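# Push chocolate bar row onto white infeed belt

## Task

Push the whole row of chocolate bars from the steel table onto the white infeed belt; it counts only when each bar rests flat and entirely on the belt.

## Robot and tools

Robot: two arms in a physics simulation, left_arm and right_arm, each ending in a five-finger hand (right_arm a right hand, left_arm its mirror, a left hand). Calibrated base positions in the scene frame: left_arm (+0.035, +0.268, 0) m, right_arm (+0.038, -0.370, 0) m, both nearly unrotated. A camera stand sits behind the arms. Objects may occasionally get a small nudge from outside.

Frames: the scene frame has its origin at table-top height, halfway between the nominal bases; +z is up, +x points out over the table, and left_arm is on the +y side (image left/right may not match). Reported positions (end_effector_position, metres) and orientations (end_effector_quat_wxyz) are in the scene frame and may be off by a few cm. The hand point sits 0.05 m in front of the palm and 0.15 m out from the wrist flange. Its +z runs along the straight fingers, +y points out of the palm, +x crosses the palm away from the thumb on the right hand (toward the thumb on the left hand). Straight fingers extend 0.06 to 0.07 m past the point, 0.06 m behind it along -y. A wrist bracket on the little-finger side can collide with things.

The row format (28 numbers, all in [-1, 1]), always both arms, left first: left dx, dy, dz, rx, ry, rz; left hand's six motor numbers; left force_limit, speed; then the same 14 for the right arm. The six pose numbers are an offset, not a pose: they count from that arm's Hand target at the start of the action (or move), along that Hand target's own axes. Scale: 1.0 equals 0.6 m for dx, dy, dz and 180 degrees for rx, ry, rz (a single rotation vector). All zeros re-requests the current Hand target. Hand motor order: little, ring, middle, index, thumb_bend, thumb_turn; +1 open/straight (thumb_turn +1 beside the palm), -1 closed (thumb_turn -1 in front of the palm). Alternatively put grasp numbers a, b, c in the first three places and exactly 0 in the last three: all zero is a fully open hand; a curls index and middle and bends the thumb, b curls ring and little, c swings the thumb across the palm. force_limit maps -1 to about 0 N and +1 to 10 N at the fingertip (15 N for thumb motors); speed rises from almost nothing at -1 to full at +0.48 and above. There is no 'unchanged' value: to keep a hand as it is, resend the eight hand numbers from the last row it executed (before any, use hand_measured plus hand_force_limit and hand_speed). For a hand-only action, pose zeros keep the arm put.

Tools:
- execute_actions(actions, cameras): actions is a list of actions; each action is a list of up to 15 rows, one per 1/30 s step; a short action repeats its last row. Every row in an action counts from that action's start pose, and each new action starts from the current Hand target, so repeating an offset moves further. Images come back only for an empty actions list or when cameras names them (["all"], names, or []).
- move(target, speed, blend, blocking, cameras): drives each hand point in a straight line toward a target row, or through a list of up to 15 rows; every row in the list is an offset from the same starting Hand targets. speed in m/s, 0.002 to 4.3, default 0.25 (rotation up to twice that in rad/s). blend in metres rounds corners; 0 stops at each. Total time caps at 10 s. No obstacle avoidance. blocking=false returns after about 0.5 s while the move continues.
- wait(seconds 0 to 10, cameras); stop(cameras) brakes a running move.
- zoom_image(camera, region [x0, y0, x1, y1] pixels, at most 504 by 504) on cam_high, cam_low, cam_left_wrist or cam_right_wrist (all 672x504).
- show_instructions() shows reference images; finished_scene(scene=1) ends the scene irreversibly.

Results: per arm end_effector_position, quaternion, Hand target (the last commanded pose after clipping; the next offset starts there), joint positions, velocities (may read within noise) and torques, and per hand hand_measured, hand_stopped_by (moving, target, force, stalled, fault), hand_load_n (positive when pushed open), hand_force_limit, hand_speed. A move adds a move: line such as done, off_target, moving, held or fault, plus limits=paced (pose clipped) or limits=held (steps withheld). Action calls may list intermediate positions. MOTOR HOT warns of heat; OVER-TEMPERATURE FAULT means the arm went limp for 30 to 60 s.

Behaviour: commanded orientation is clipped to within 40 degrees of the current one each step. Arms often settle 1 to 3 cm (sometimes 5 cm) short, usually low, without any contact; resend the missing distance as an offset. A blocked arm keeps pushing until commanded back past its hand point. Avoid paths close to an arm's own base. Joint ranges (rad): waist -2.880 to 2.880, shoulder 0.000 to 3.142, elbow 0.000 to 3.019, wrist pitch -1.693 to 1.571, wrist yaw -1.571 to 1.571, wrist roll -2.094 to 2.094.

Avoid: any bar falling off the table or left off it (task fails), fast impacts on the table or fixed parts, hard shoves, contact between the two arms or one hand gripping the other's fingers, excessive finger loads, long stretched or straining holds that overheat motors. Push slowly and keep the bars flat.

Each tool is called after "Emit:" as a command line: name --argument value for each argument, lists and objects as JSON in quotes; but a table of rows of numbers goes row by row, as --pt "numbers of a row", without its own name.

Reference images:

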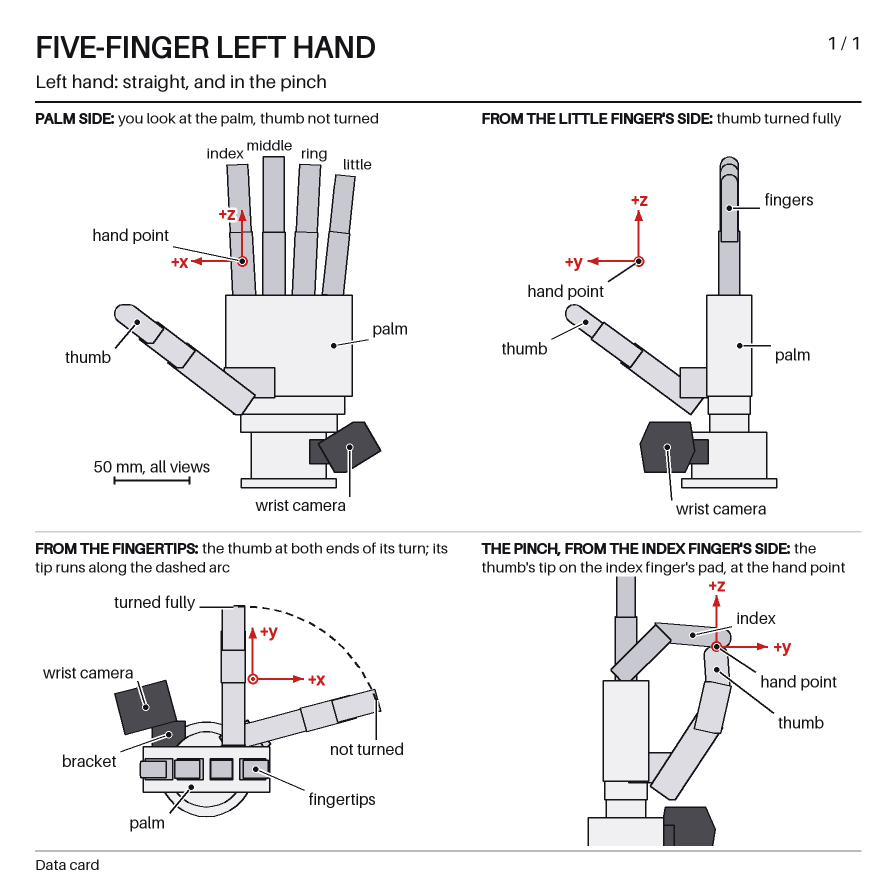

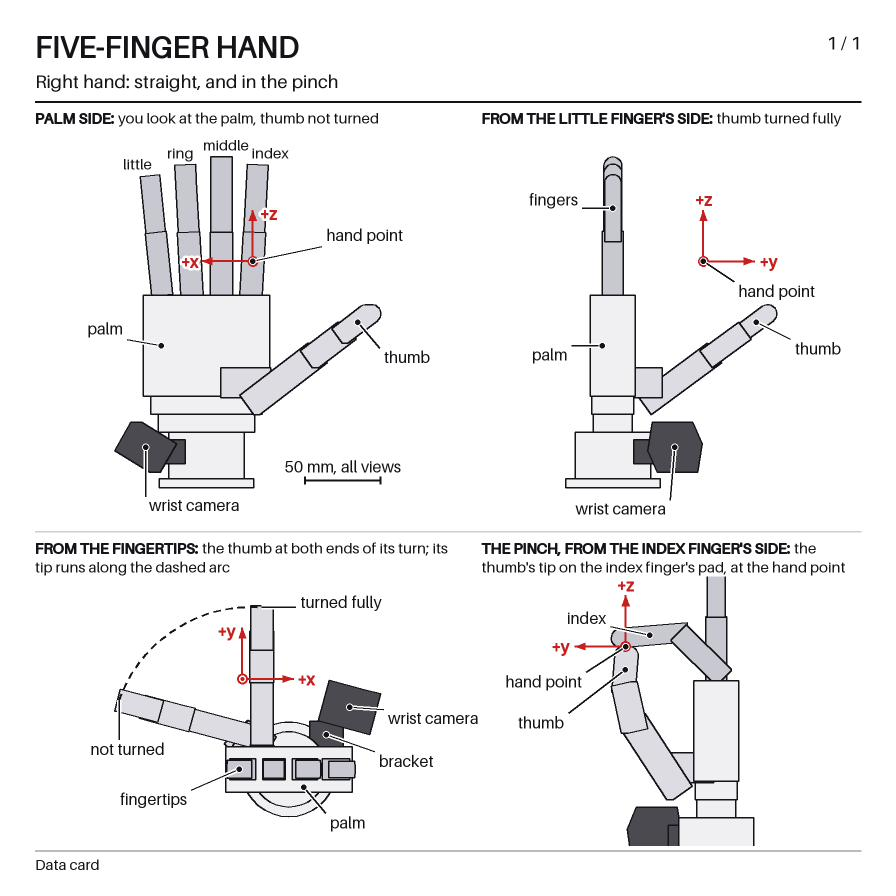

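## Session

Emit:
execute_actions --actions '[]'

Scene clock: 0.00 s.
left_arm: end_effector_position=(+0.6401, +0.2923, +0.2593) hand_measured=(+1.000, +1.000, +1.000, +1.000, +1.000, +1.000) hand_load_n=(+0.0, +0.0, +0.0, +0.0, +0.0, +0.0) hand_stopped_by=(target, target, target, target, target, target) hand_force_limit=0.00 hand_speed=-0.80 end_effector_quat_wxyz=(-0.022, -0.508, +0.776, -0.374) | right_arm: end_effector_position=(+0.4421, -0.1342, +0.2196) hand_measured=(+1.000, +1.000, +1.000, +1.000, +1.000, +1.000) hand_load_n=(+0.0, +0.0, +0.0, +0.0, +0.0, +0.0) hand_stopped_by=(target, target, target, target, target, target) hand_force_limit=0.00 hand_speed=-0.80 end_effector_quat_wxyz=(-0.535, +0.714, -0.448, +0.058)
Joint positions: left_arm=[0.209 1.938 2.022 -1.4 0.733 0.562] | right_arm=[0.215 1.162 0.818 -0.195 -0.608 0.123]
Joint velocities: within noise
Joint torques (N m): no reading
Heat: left arm: hottest shoulder 34 °C; right arm: hottest waist 33 °C.
Hand target: left_arm +0.6454, +0.2936, +0.2691; -0.009, -0.503, +0.777, -0.378 | right_arm +0.4495, -0.1326, +0.2334; -0.544, +0.711, -0.440, +0.067

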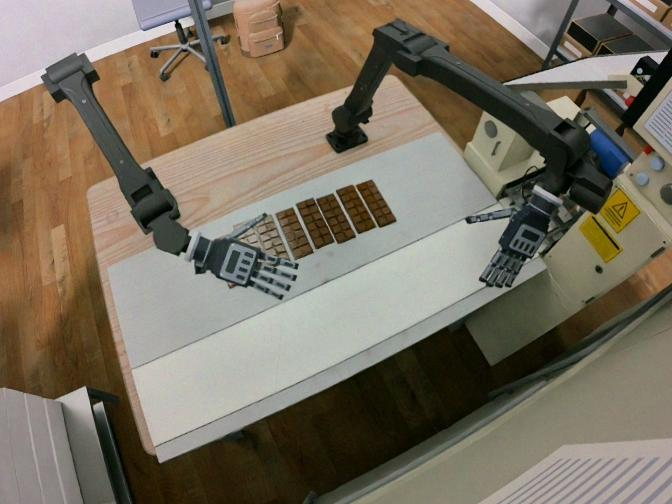

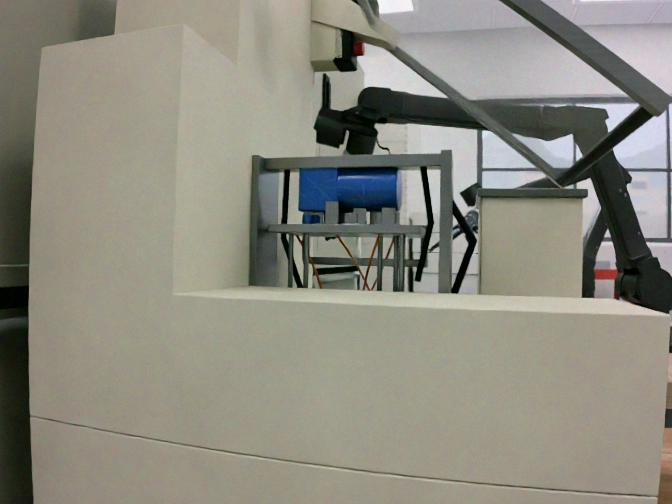

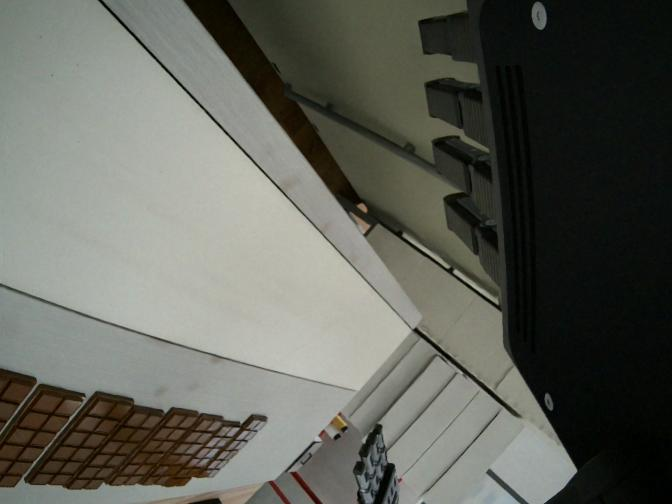

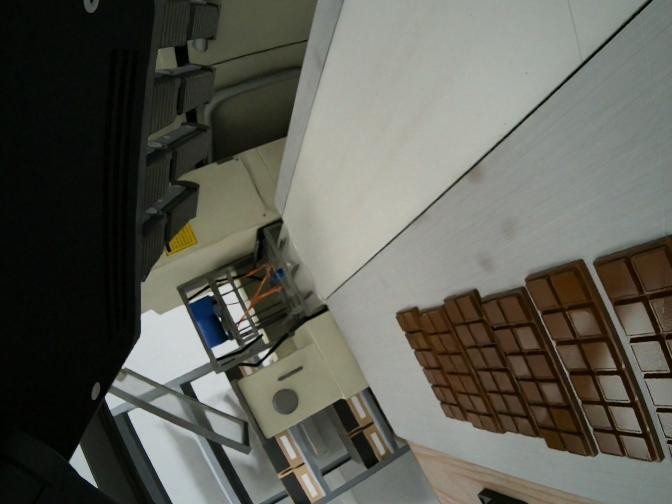

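Emit:
zoom_image --camera "cam_high" --region '[180, 140, 440, 340]'

Emit:
zoom_image --camera "cam_right_wrist" --region '[270, 100, 672, 504]'

Emit:
zoom_image --camera "cam_left_wrist" --region '[0, 200, 400, 504]'

Emit:
zoom_image --camera "cam_high" --region '[80, 200, 580, 480]'

Scaled by 1.938 from the camera's 672x504 image, which has a finer 960x720 frame.

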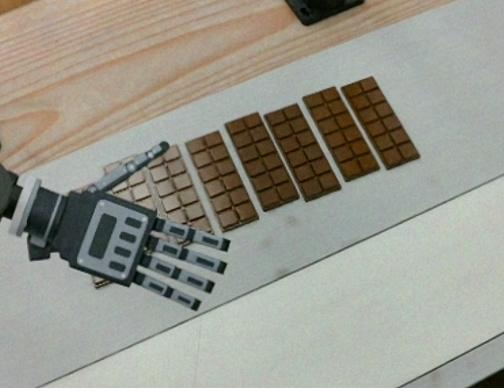

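Scaled by 1.248 from the camera's 672x504 image, which has a finer 960x720 frame.

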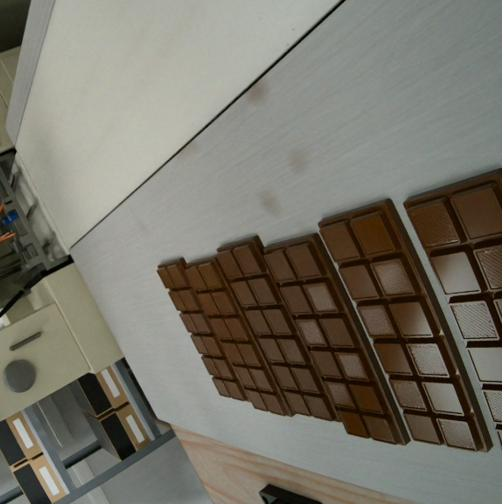

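Scaled by 1.260 from the camera's 672x504 image, which has a finer 960x720 frame.

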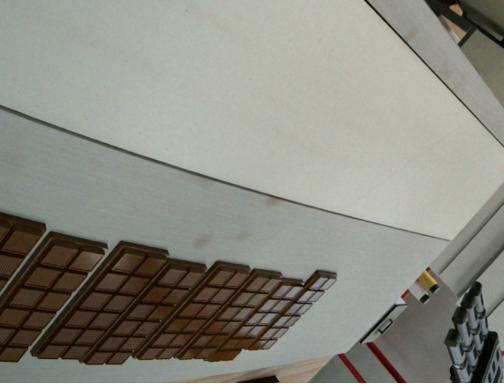

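Scaled by 1.008 from the camera's 672x504 image, which has a finer 960x720 frame.

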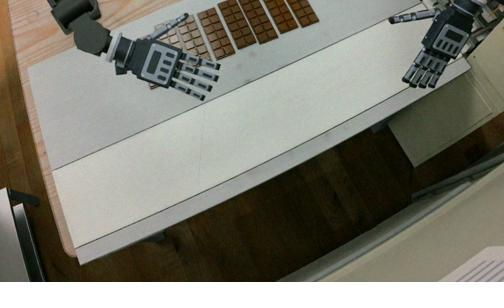

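Emit:
zoom_image --camera "cam_high" --region '[80, 300, 280, 480]'

Emit:
zoom_image --camera "cam_high" --region '[280, 200, 480, 380]'

Emit:
zoom_image --camera "cam_high" --region '[420, 120, 620, 300]'

Emit:
zoom_image --camera "cam_high" --region '[80, 180, 280, 360]'

Scaled by 2.520 from the camera's 672x504 image, which has a finer 960x720 frame.

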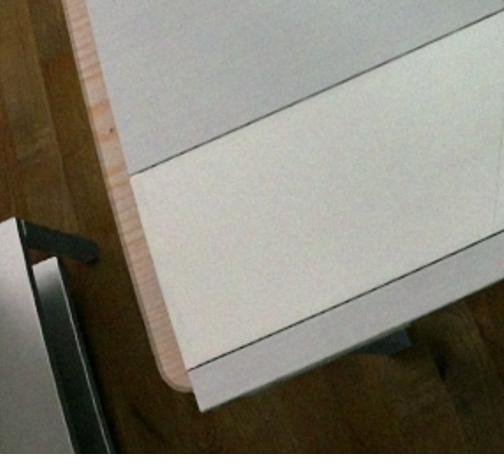

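Scaled by 2.520 from the camera's 672x504 image, which has a finer 960x720 frame.

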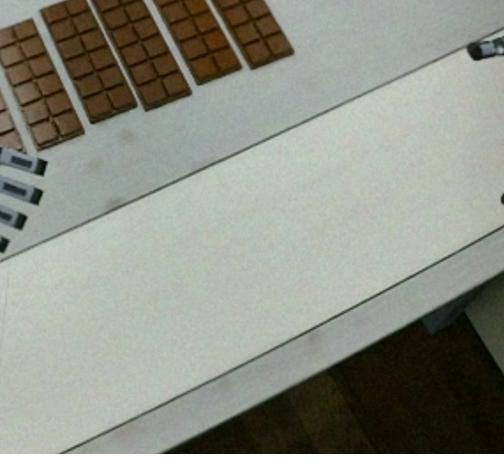

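Scaled by 2.520 from the camera's 672x504 image, which has a finer 960x720 frame.

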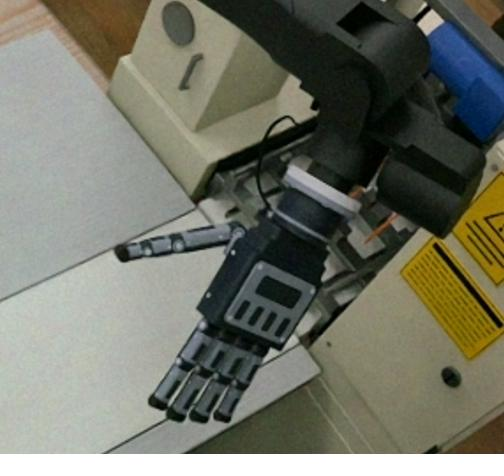

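Scaled by 2.520 from the camera's 672x504 image, which has a finer 960x720 frame.

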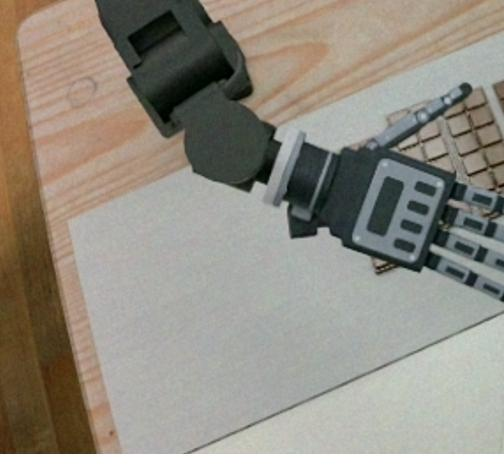

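Emit:
move --target '[0.4253, 0.3908, -0.1538, -0.1716, -0.18, -0.1274, 1, 1, 1, 1, -0.5, -1, 0, 0, -0.1067, 0.0952, -0.3748, -0.2936, 0.2292, 0.1302, 1, 1, 1, 1, -0.5, -1, 0, 0]' --speed 0.25 --cameras '["all"]'

Scene clock: 142.27 s.
left_arm: end_effector_position=(+0.3067, +0.2019, +0.3005) hand_measured=(+1.000, +1.000, +1.000, +1.000, -0.500, -1.000) hand_load_n=(+0.0, +0.0, +0.0, +0.0, +0.0, +0.0) hand_stopped_by=(target, target, target, target, target, target) hand_force_limit=0.00 hand_speed=0.00 end_effector_quat_wxyz=(-0.011, +0.705, -0.709, +0.019) | right_arm: end_effector_position=(+0.2457, -0.2520, +0.2851) hand_measured=(+1.000, +1.000, +1.000, +1.000, -0.500, -1.000) hand_load_n=(+0.0, +0.0, +0.0, +0.0, +0.0, +0.0) hand_stopped_by=(target, target, target, target, target, target) hand_force_limit=0.00 hand_speed=0.00 end_effector_quat_wxyz=(-0.030, +0.711, -0.702, +0.006)
Joint positions: left_arm=[-0.142 1.196 1.361 -1.693 0.007 -0.098] | right_arm=[0.3 1.044 1.209 -1.677 -0.018 0.293]
Joint torques (N m): left_arm=[1.55 -5.48 6.71 0.21 -0.09 -0.14] | right_arm=[0.67 -5.77 11.49 0.46 0 0.2]
Heat: left arm: hottest shoulder 39 °C; right arm: hottest elbow 38 °C.
Hand target: left_arm +0.3006, +0.1999, +0.3001; +0.000, +0.707, -0.707, +0.000 | right_arm +0.2501, -0.2496, +0.3001; +0.000, +0.707, -0.707, +0.000
Off the commanded pose: left_arm 0.006 m, 2 deg | right_arm 0.016 m, 4 deg.
joint sent to its limit (left arm) — joint 4 (wrist pitch), lower limit. The joint targets still meet the commanded pose.
joint sent to its limit (right arm) — joint 4 (wrist pitch), lower limit. The joint targets are off in orientation, not in position.
move: off_target (right_arm)
camera_calibration:
cam_left_wrist: T_world_to_cam=[[0.966912, -0.246073, 0.0673052, -0.272468], [-0.252004, -0.880235, 0.402094, 0.15117], [-0.0397002, -0.405751, -0.913121, 0.481218], [0, 0, 0, 1]] pos_world=[0.320653, 0.261273, 0.396964]
cam_right_wrist: T_world_to_cam=[[-0.967585, -0.251062, -0.027348, 0.179602], [-0.234807, 0.854458, 0.463429, 0.151919], [-0.0929816, 0.454829, -0.885712, 0.502232], [0, 0, 0, 1]] pos_world=[0.25615, -0.313147, 0.379341]

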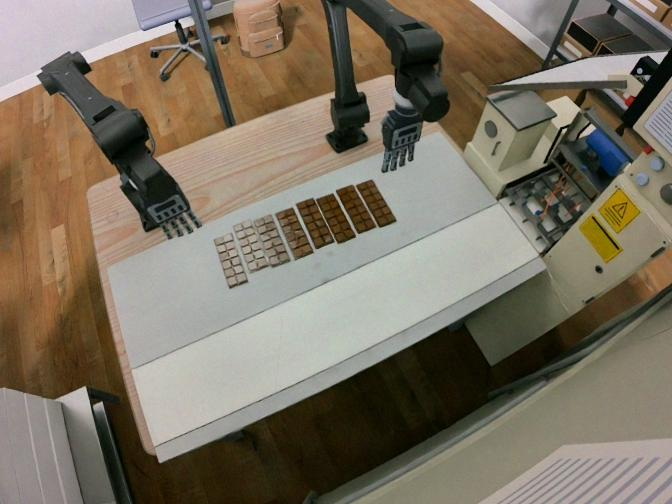

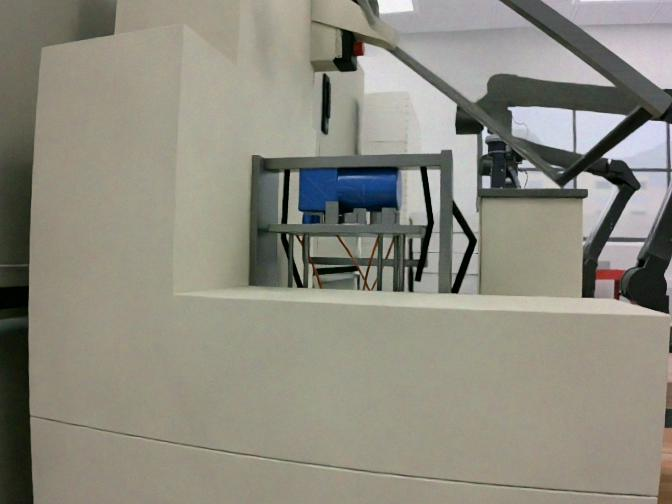

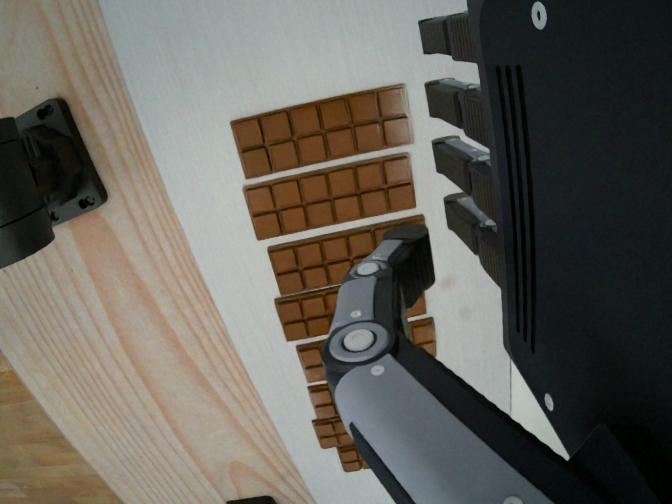

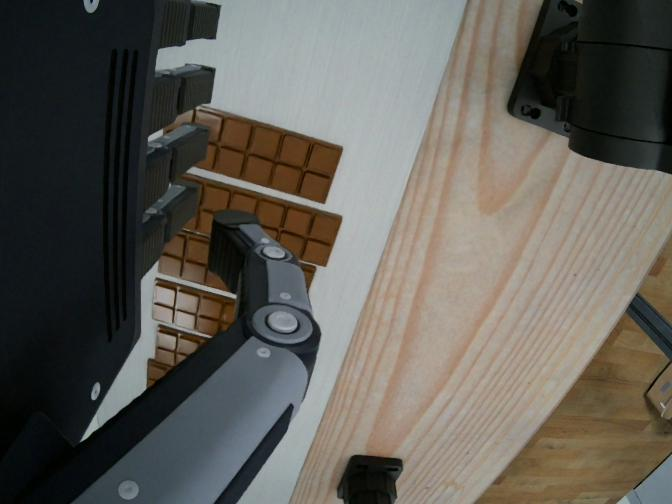

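Emit:
zoom_image --camera "cam_high" --region '[200, 170, 320, 300]'

Emit:
zoom_image --camera "cam_high" --region '[290, 160, 410, 290]'

Emit:
zoom_image --camera "cam_left_wrist" --region '[180, 60, 480, 500]'

Scaled by 3.877 from the camera's 672x504 image, which has a finer 960x720 frame.

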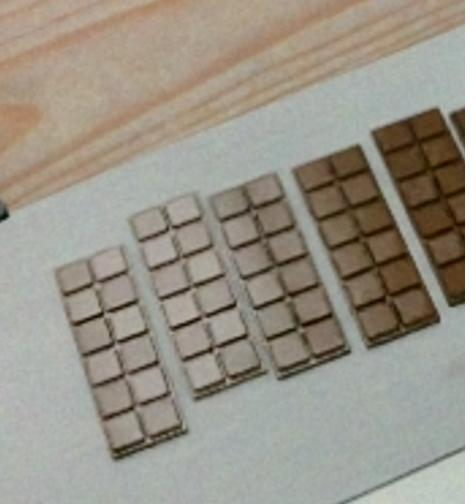

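Scaled by 3.877 from the camera's 672x504 image, which has a finer 960x720 frame.

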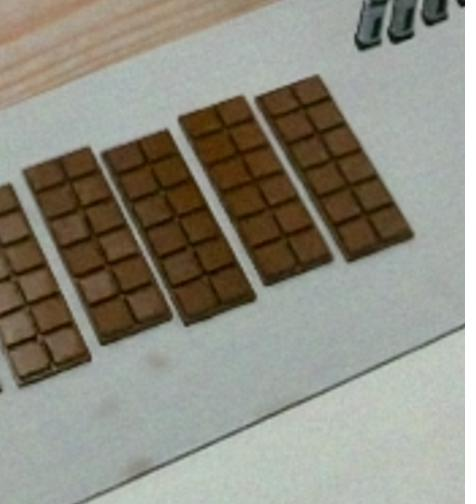

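Scaled by 1.145 from the camera's 672x504 image, which has a finer 960x720 frame.

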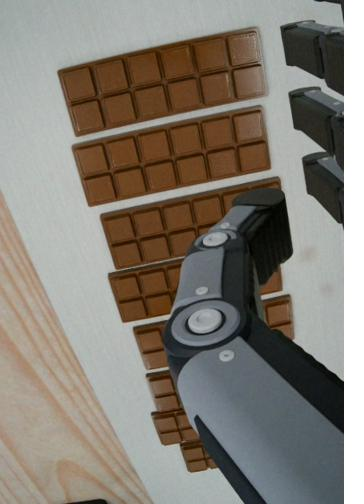

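Emit:
move --target '[0.2732, 0.3083, 0.2333, 0, 0, 0, 1, 1, 1, 1, -0.5, -1, 0, 0, -0.1727, 0.25, 0.2335, 0, 0, 0, 1, 1, 1, 1, -0.5, -1, 0, 0]' --speed 0.25 --cameras '["all"]'

Scene clock: 244.23 s.
left_arm: end_effector_position=(+0.1173, +0.0375, +0.1666) hand_measured=(+1.000, +1.000, +1.000, +1.000, -0.500, -1.000) hand_load_n=(+0.0, +0.0, +0.0, +0.0, +0.5, +0.0) hand_stopped_by=(target, target, target, target, target, target) hand_force_limit=0.00 hand_speed=0.00 end_effector_quat_wxyz=(+0.003, +0.707, -0.708, +0.006) | right_arm: end_effector_position=(+0.1006, -0.1482, +0.1637) hand_measured=(+1.000, +1.000, +1.000, +1.000, -0.500, -1.000) hand_load_n=(+0.0, +0.0, +0.0, +0.0, +0.0, +0.0) hand_stopped_by=(target, target, target, target, target, target) hand_force_limit=0.00 hand_speed=0.00 end_effector_quat_wxyz=(-0.001, +0.708, -0.706, -0.002)
Joint positions: left_arm=[-0.986 0.969 0.847 -1.436 0.003 -0.945] | right_arm=[0.992 0.922 0.813 -1.459 -0.003 0.994]
Joint torques (N m): left_arm=[1.32 -0.97 6.86 0.76 -0.07 -0.15] | right_arm=[1.2 -2.55 7.79 0.98 0 0.19]
Heat: left arm: hottest shoulder 36 °C; right arm: hottest elbow 37 °C.
Hand target: left_arm +0.1155, +0.0361, +0.1603; +0.000, +0.707, -0.707, +0.000 | right_arm +0.1003, -0.1459, +0.1600; +0.000, +0.707, -0.707, +0.000
Off the commanded pose: left_arm 0.007 m, 1 deg | right_arm 0.004 m, 0 deg.
move: done
camera_calibration:
cam_left_wrist: T_world_to_cam=[[0.969451, -0.243152, 0.0322778, -0.115284], [-0.234546, -0.880436, 0.412094, 0.00887057], [-0.0717827, -0.407075, -0.91057, 0.288142], [0, 0, 0, 1]] pos_world=[0.134526, 0.097074, 0.262439]
cam_right_wrist: T_world_to_cam=[[-0.969789, -0.242152, 0.0295258, 0.0541963], [-0.203721, 0.870505, 0.448016, 0.0872504], [-0.13419, 0.428466, -0.893538, 0.335552], [0, 0, 0, 1]] pos_world=[0.115361, -0.206601, 0.259139]

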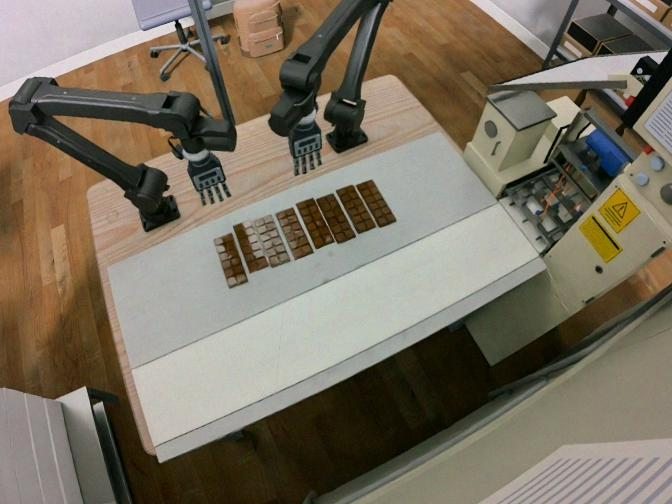

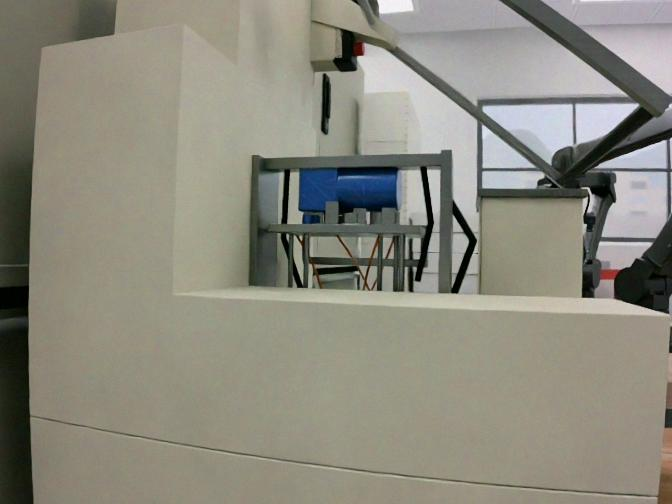

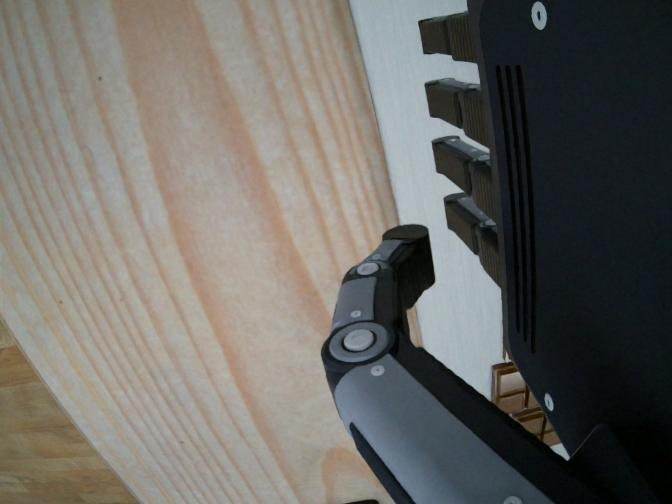

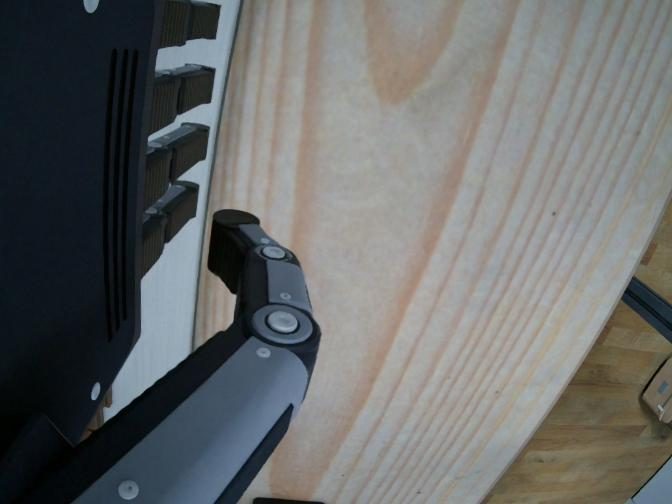

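Emit:
zoom_image --camera "cam_high" --region '[170, 100, 350, 250]'

Scaled by 2.800 from the camera's 672x504 image, which has a finer 960x720 frame.

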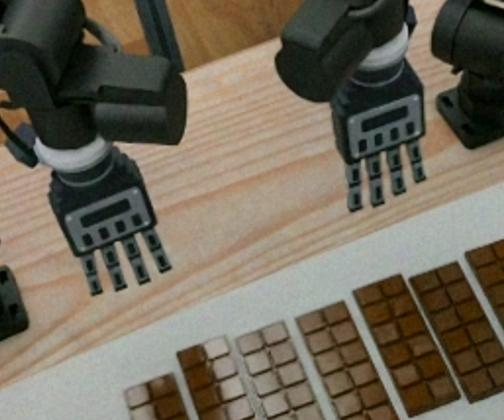

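Emit:
move --target '[0.01, 0, 0.125, 0, 0, 0, 1, 1, 1, 1, -0.5, -1, 0, 0, -0.0117, 0, 0.125, 0, 0, 0, 1, 1, 1, 1, -0.5, -1, 0, 0]' --speed 0.12 --cameras '["all"]'

Scene clock: 257.80 s.
left_arm: end_effector_position=(+0.1179, +0.0326, +0.1002) hand_measured=(+1.000, +1.000, +1.000, +1.000, -0.500, -1.000) hand_load_n=(+0.0, +0.5, -3.0, +0.0, +0.0, +0.0) hand_stopped_by=(target, target, target, target, target, target) hand_force_limit=0.00 hand_speed=0.00 end_effector_quat_wxyz=(+0.001, +0.707, -0.707, +0.006) | right_arm: end_effector_position=(+0.1009, -0.1409, +0.0885) hand_measured=(+1.000, +1.000, +1.000, +1.000, -0.500, -1.000) hand_load_n=(-0.5, +0.0, +0.0, +0.0, +0.0, +0.0) hand_stopped_by=(target, target, target, target, target, target) hand_force_limit=0.00 hand_speed=0.00 end_effector_quat_wxyz=(+0.000, +0.708, -0.706, -0.001)
Joint positions: left_arm=[-0.998 1.03 0.706 -1.234 0.001 -0.957] | right_arm=[1.008 1 0.654 -1.225 -0.003 1.01]
Joint torques (N m): left_arm=[1.2 -0.09 5.48 1.85 0.03 -0.16] | right_arm=[1.14 -3.19 7.31 1.02 0 0.18]
Heat: left arm: hottest shoulder 36 °C; right arm: hottest elbow 37 °C.
Hand target: left_arm +0.1154, +0.0300, +0.0852; +0.000, +0.707, -0.707, +0.000 | right_arm +0.1002, -0.1391, +0.0849; +0.000, +0.707, -0.707, +0.000
Off the commanded pose: left_arm 0.015 m, 1 deg | right_arm 0.004 m, 0 deg.
move: off_target (left_arm)
camera_calibration:
cam_left_wrist: T_world_to_cam=[[0.969499, -0.242824, 0.0332884, -0.115008], [-0.234832, -0.881407, 0.409848, 0.0323675], [-0.0701803, -0.405165, -0.911546, 0.225523], [0, 0, 0, 1]] pos_world=[0.134928, 0.0919762, 0.196137]
cam_right_wrist: T_world_to_cam=[[-0.969655, -0.242477, 0.0312231, 0.0582455], [-0.203498, 0.871286, 0.446598, 0.114756], [-0.135494, 0.426692, -0.89419, 0.265163], [0, 0, 0, 1]] pos_world=[0.115759, -0.199005, 0.184037]

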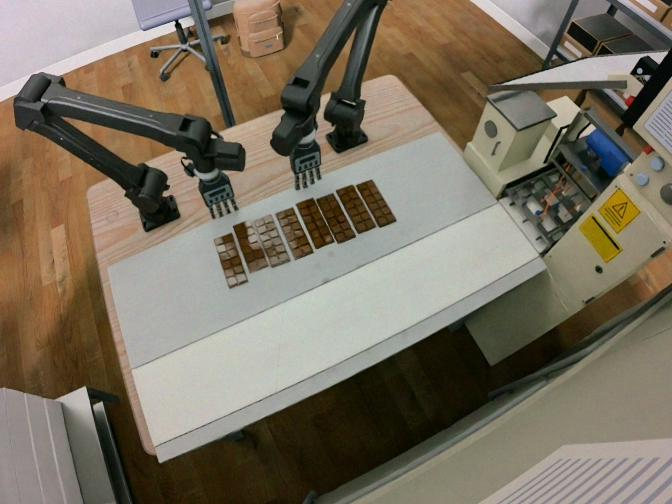

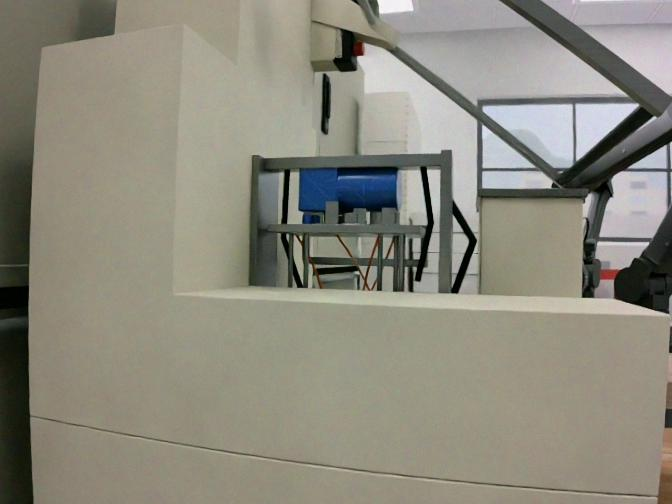

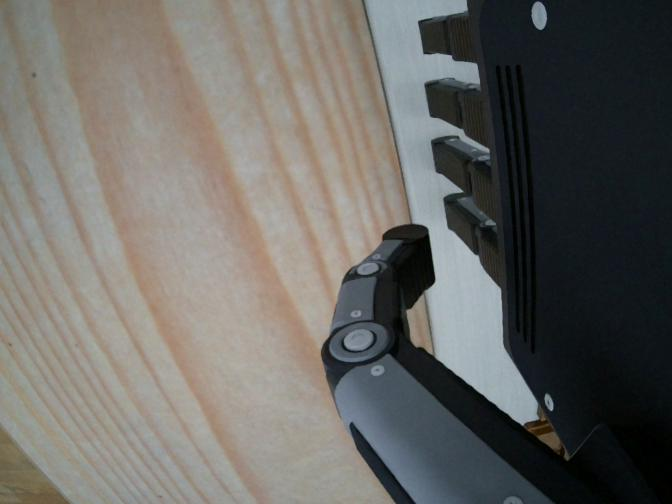

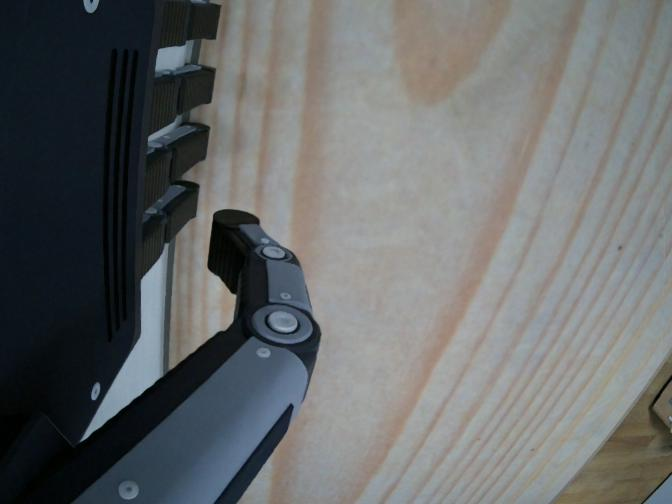

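Emit:
zoom_image --camera "cam_high" --region '[190, 130, 350, 260]'

Emit:
zoom_image --camera "cam_left_wrist" --region '[330, 0, 600, 500]'

Emit:
zoom_image --camera "cam_right_wrist" --region '[70, 0, 340, 500]'

Scaled by 3.150 from the camera's 672x504 image, which has a finer 960x720 frame.

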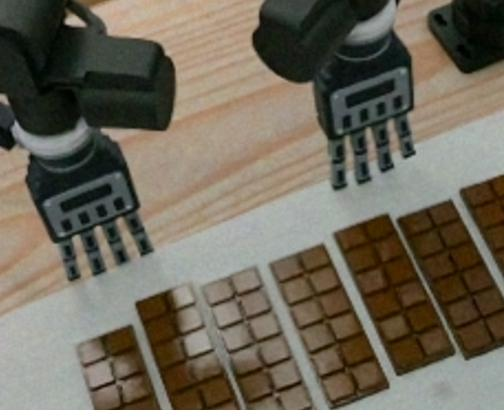

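Scaled by 1.008 from the camera's 672x504 image, which has a finer 960x720 frame.

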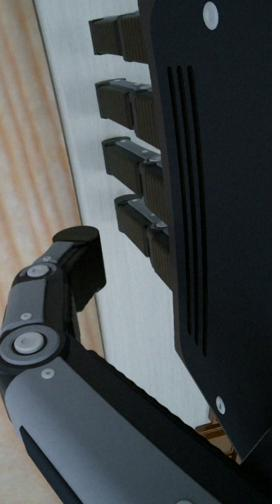

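Scaled by 1.008 from the camera's 672x504 image, which has a finer 960x720 frame.

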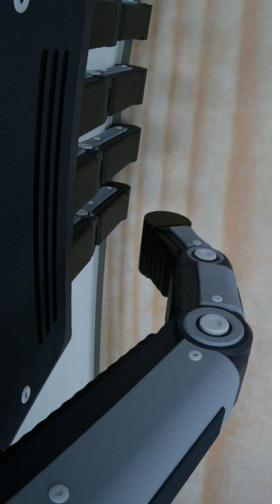

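Emit:
zoom_image --camera "cam_left_wrist" --region '[470, 360, 630, 480]'

Emit:
zoom_image --camera "cam_right_wrist" --region '[40, 300, 240, 480]'

Scaled by 3.150 from the camera's 672x504 image, which has a finer 960x720 frame.

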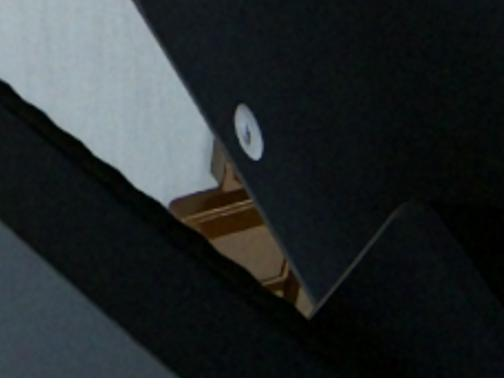

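Scaled by 2.520 from the camera's 672x504 image, which has a finer 960x720 frame.

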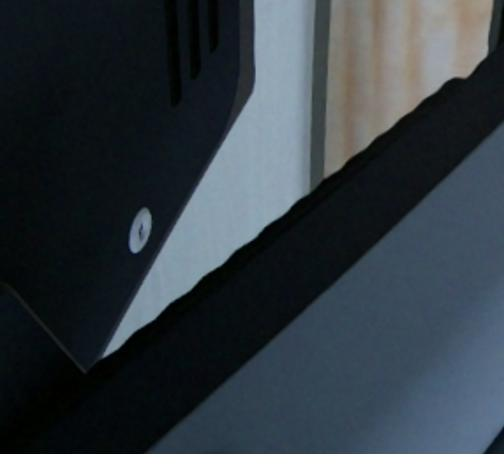

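Emit:
move --target '[-0.005, 0, -0.0333, 0, 0, 0.0222, 1, 1, 1, 1, -0.5, -1, 0, 0, -0.0133, -0.02, 0, 0, 0, 0.0222, 1, 1, 1, 1, -0.5, -1, 0, 0]' --speed 0.06

Scene clock: 348.83 s.
left_arm: end_effector_position=(+0.1159, +0.0366, +0.1004) hand_measured=(+1.000, +1.000, +1.000, +1.000, -0.500, -1.000) hand_load_n=(+0.0, +0.0, +0.5, +0.0, +0.0, +0.5) hand_stopped_by=(target, target, target, target, target, target) hand_force_limit=0.00 hand_speed=0.00 end_effector_quat_wxyz=(+0.000, +0.691, -0.723, +0.003) | right_arm: end_effector_position=(+0.1027, -0.1379, +0.0834) hand_measured=(+1.000, +1.000, +1.000, +1.000, -0.500, -1.000) hand_load_n=(+0.0, +0.0, +0.0, -2.0, +0.0, +0.0) hand_stopped_by=(target, target, target, target, target, target) hand_force_limit=0.00 hand_speed=0.00 end_effector_quat_wxyz=(+0.009, +0.694, -0.720, -0.001)
Joint positions: left_arm=[-0.998 1.03 0.706 -1.241 0 -0.911] | right_arm=[1.005 1.025 0.654 -1.218 -0.006 1.047]
Joint torques (N m): left_arm=[1.49 -1.08 8.72 -0.1 0.05 0.09] | right_arm=[-0.56 -3.19 8.68 1.13 0.11 0.26]
Heat: left arm: hottest elbow 35 °C; right arm: hottest elbow 35 °C.
Hand target: left_arm +0.1154, +0.0332, +0.1051; +0.000, +0.682, -0.732, +0.000 | right_arm +0.1122, -0.1311, +0.0849; +0.000, +0.682, -0.732, +0.000
Off the commanded pose: left_arm 0.006 m, 1 deg | right_arm 0.012 m, 2 deg.
move: off_target (right_arm)

Emit:
move --pt "0 0 0 0 0 0 1 1 1 1 -0.5 -1 0 0 0.0078 0.0162 -0.05 0 0 0 1 1 1 1 -0.5 -1 0 0" --pt "0 0 0 0 0 0 1 1 1 1 -0.5 -1 0 0 -0.0012 -0.0166 -0.05 0 0 0 1 1 1 1 -0.5 -1 0 0" --speed 0.08 --cameras '["all"]'

Scene clock: 360.93 s.
left_arm: end_effector_position=(+0.1159, +0.0367, +0.1004) hand_measured=(+1.000, +1.000, +1.000, +1.000, -0.500, -1.000) hand_load_n=(+0.0, +0.0, +0.5, +0.0, +0.0, +0.0) hand_stopped_by=(target, target, target, target, target, target) hand_force_limit=0.00 hand_speed=0.00 end_effector_quat_wxyz=(+0.000, -0.690, +0.723, -0.003) | right_arm: end_effector_position=(+0.1078, -0.1463, +0.1007) hand_measured=(+1.000, +1.000, +1.000, +1.000, -0.500, -1.000) hand_load_n=(+0.0, +0.0, -2.0, +0.5, +0.0, +0.0) hand_stopped_by=(target, target, target, target, target, target) hand_force_limit=0.00 hand_speed=0.00 end_effector_quat_wxyz=(+0.023, +0.681, -0.732, +0.004)
Joint positions: left_arm=[-0.998 1.03 0.706 -1.241 0 -0.911] | right_arm=[0.968 1.009 0.692 -1.3 -0.003 1.046]
Joint torques (N m): left_arm=[1.49 -1.14 8.7 -0.06 0.05 0.08] | right_arm=[-0.26 -3.02 11.89 0.87 0.04 -0.04]
Heat: left arm: hottest elbow 36 °C; right arm: hottest elbow 35 °C.
Hand target: left_arm +0.1154, +0.0332, +0.1051; +0.000, +0.682, -0.732, +0.000 | right_arm +0.1223, -0.1310, +0.1150; +0.000, +0.682, -0.732, +0.000
Off the commanded pose: left_arm 0.006 m, 1 deg | right_arm 0.025 m, 3 deg.
move: off_target (right_arm)
camera_calibration:
cam_left_wrist: T_world_to_cam=[[0.95745, -0.287068, 0.0296935, -0.108654], [-0.274013, -0.871935, 0.405767, 0.0399022], [-0.0905921, -0.396638, -0.913494, 0.22955], [0, 0, 0, 1]] pos_world=[0.13576, 0.094649, 0.196728]
cam_right_wrist: T_world_to_cam=[[-0.983866, -0.16705, 0.0640484, 0.0724717], [-0.125898, 0.90082, 0.415539, 0.114477], [-0.127112, 0.400771, -0.907318, 0.276], [0, 0, 0, 1]] pos_world=[0.120798, -0.201629, 0.198208]

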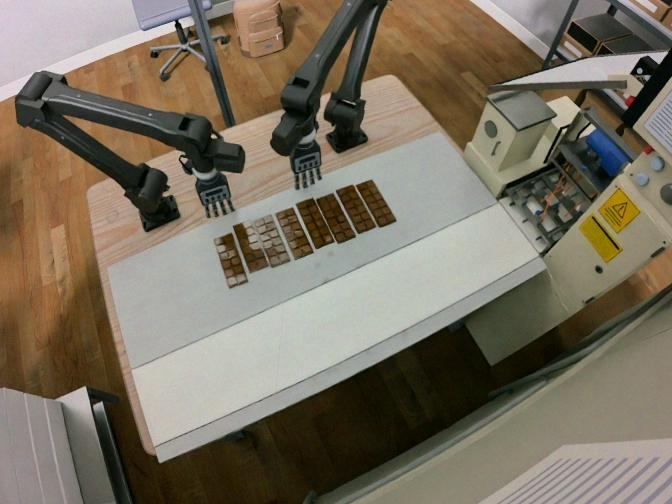

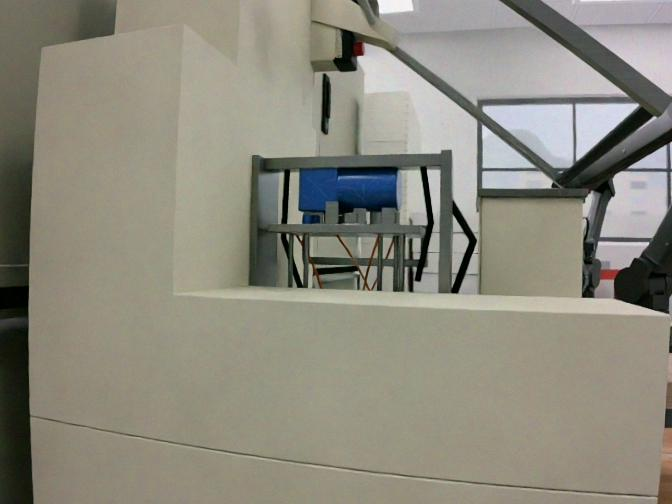

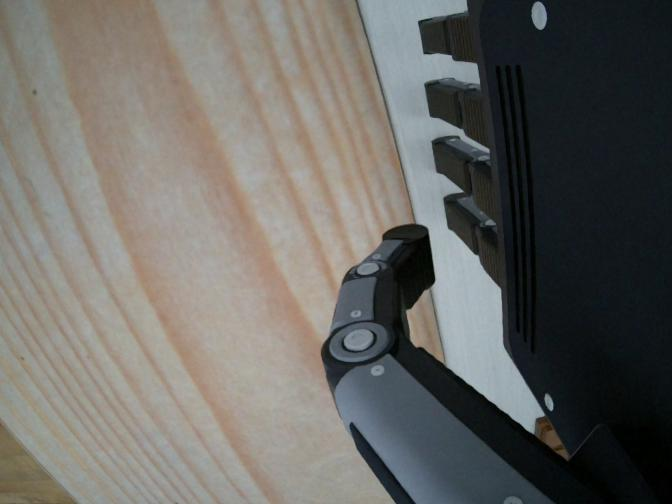

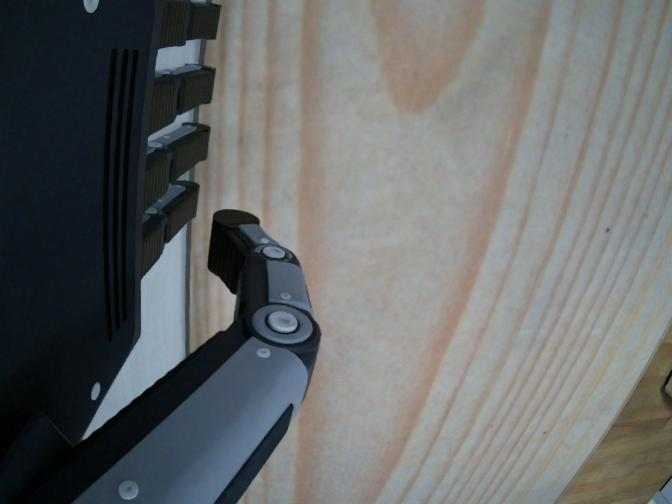

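Emit:
move --pt "0 0 0 0 0 0 1 1 1 1 -0.5 -1 0 0 0.0273 0.0315 -0.0417 0 0 0 1 1 1 1 -0.5 -1 0 0" --pt "0 0 0 0 0 0 1 1 1 1 -0.5 -1 0 0 0 0 -0.0417 0 0 0 1 1 1 1 -0.5 -1 0 0" --speed 0.08 --cameras '["cam_high", "cam_right_wrist"]'

Scene clock: 372.40 s.
left_arm: end_effector_position=(+0.1159, +0.0367, +0.1004) hand_measured=(+1.000, +1.000, +1.000, +1.000, -0.500, -1.000) hand_load_n=(+0.0, +0.0, +0.5, +0.0, +0.0, +0.0) hand_stopped_by=(target, target, target, target, target, target) hand_force_limit=0.00 hand_speed=0.00 end_effector_quat_wxyz=(+0.000, -0.690, +0.723, -0.003) | right_arm: end_effector_position=(+0.1089, -0.1461, +0.1241) hand_measured=(+1.000, +1.000, +1.000, +1.000, -0.500, -1.000) hand_load_n=(+0.0, +0.0, +0.0, +0.0, +0.0, +0.0) hand_stopped_by=(target, target, target, target, target, target) hand_force_limit=0.00 hand_speed=0.00 end_effector_quat_wxyz=(+0.025, +0.680, -0.733, +0.005)
Joint positions: left_arm=[-0.998 1.03 0.706 -1.241 0 -0.911] | right_arm=[0.966 0.993 0.746 -1.375 -0.001 1.048]
Joint torques (N m): left_arm=[1.38 -1.14 8.7 -0.08 0.06 0.09] | right_arm=[-0.15 -3.31 12.18 0.84 -0.02 -0.06]
Heat: left arm: hottest elbow 37 °C; right arm: hottest elbow 36 °C.
Hand target: left_arm +0.1154, +0.0332, +0.1051; +0.000, +0.682, -0.732, +0.000 | right_arm +0.1223, -0.1310, +0.1400; +0.000, +0.682, -0.732, +0.000
Off the commanded pose: left_arm 0.006 m, 1 deg | right_arm 0.026 m, 3 deg.
move: off_target (right_arm)
camera_calibration:
cam_right_wrist: T_world_to_cam=[[-0.984412, -0.163122, 0.0657535, 0.0725238], [-0.122211, 0.903294, 0.411248, 0.105264], [-0.126478, 0.396802, -0.909149, 0.296829], [0, 0, 0, 1]] pos_world=[0.1218, -0.201036, 0.221803]
Images, in order (width x height): cam_high 672x504, cam_right_wrist 672x504.

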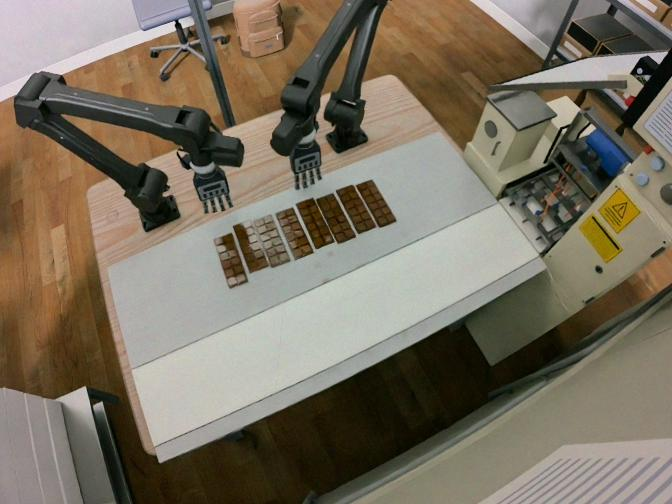

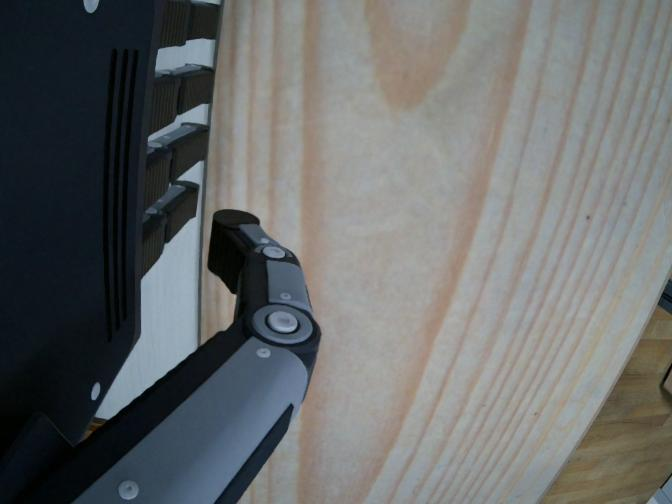

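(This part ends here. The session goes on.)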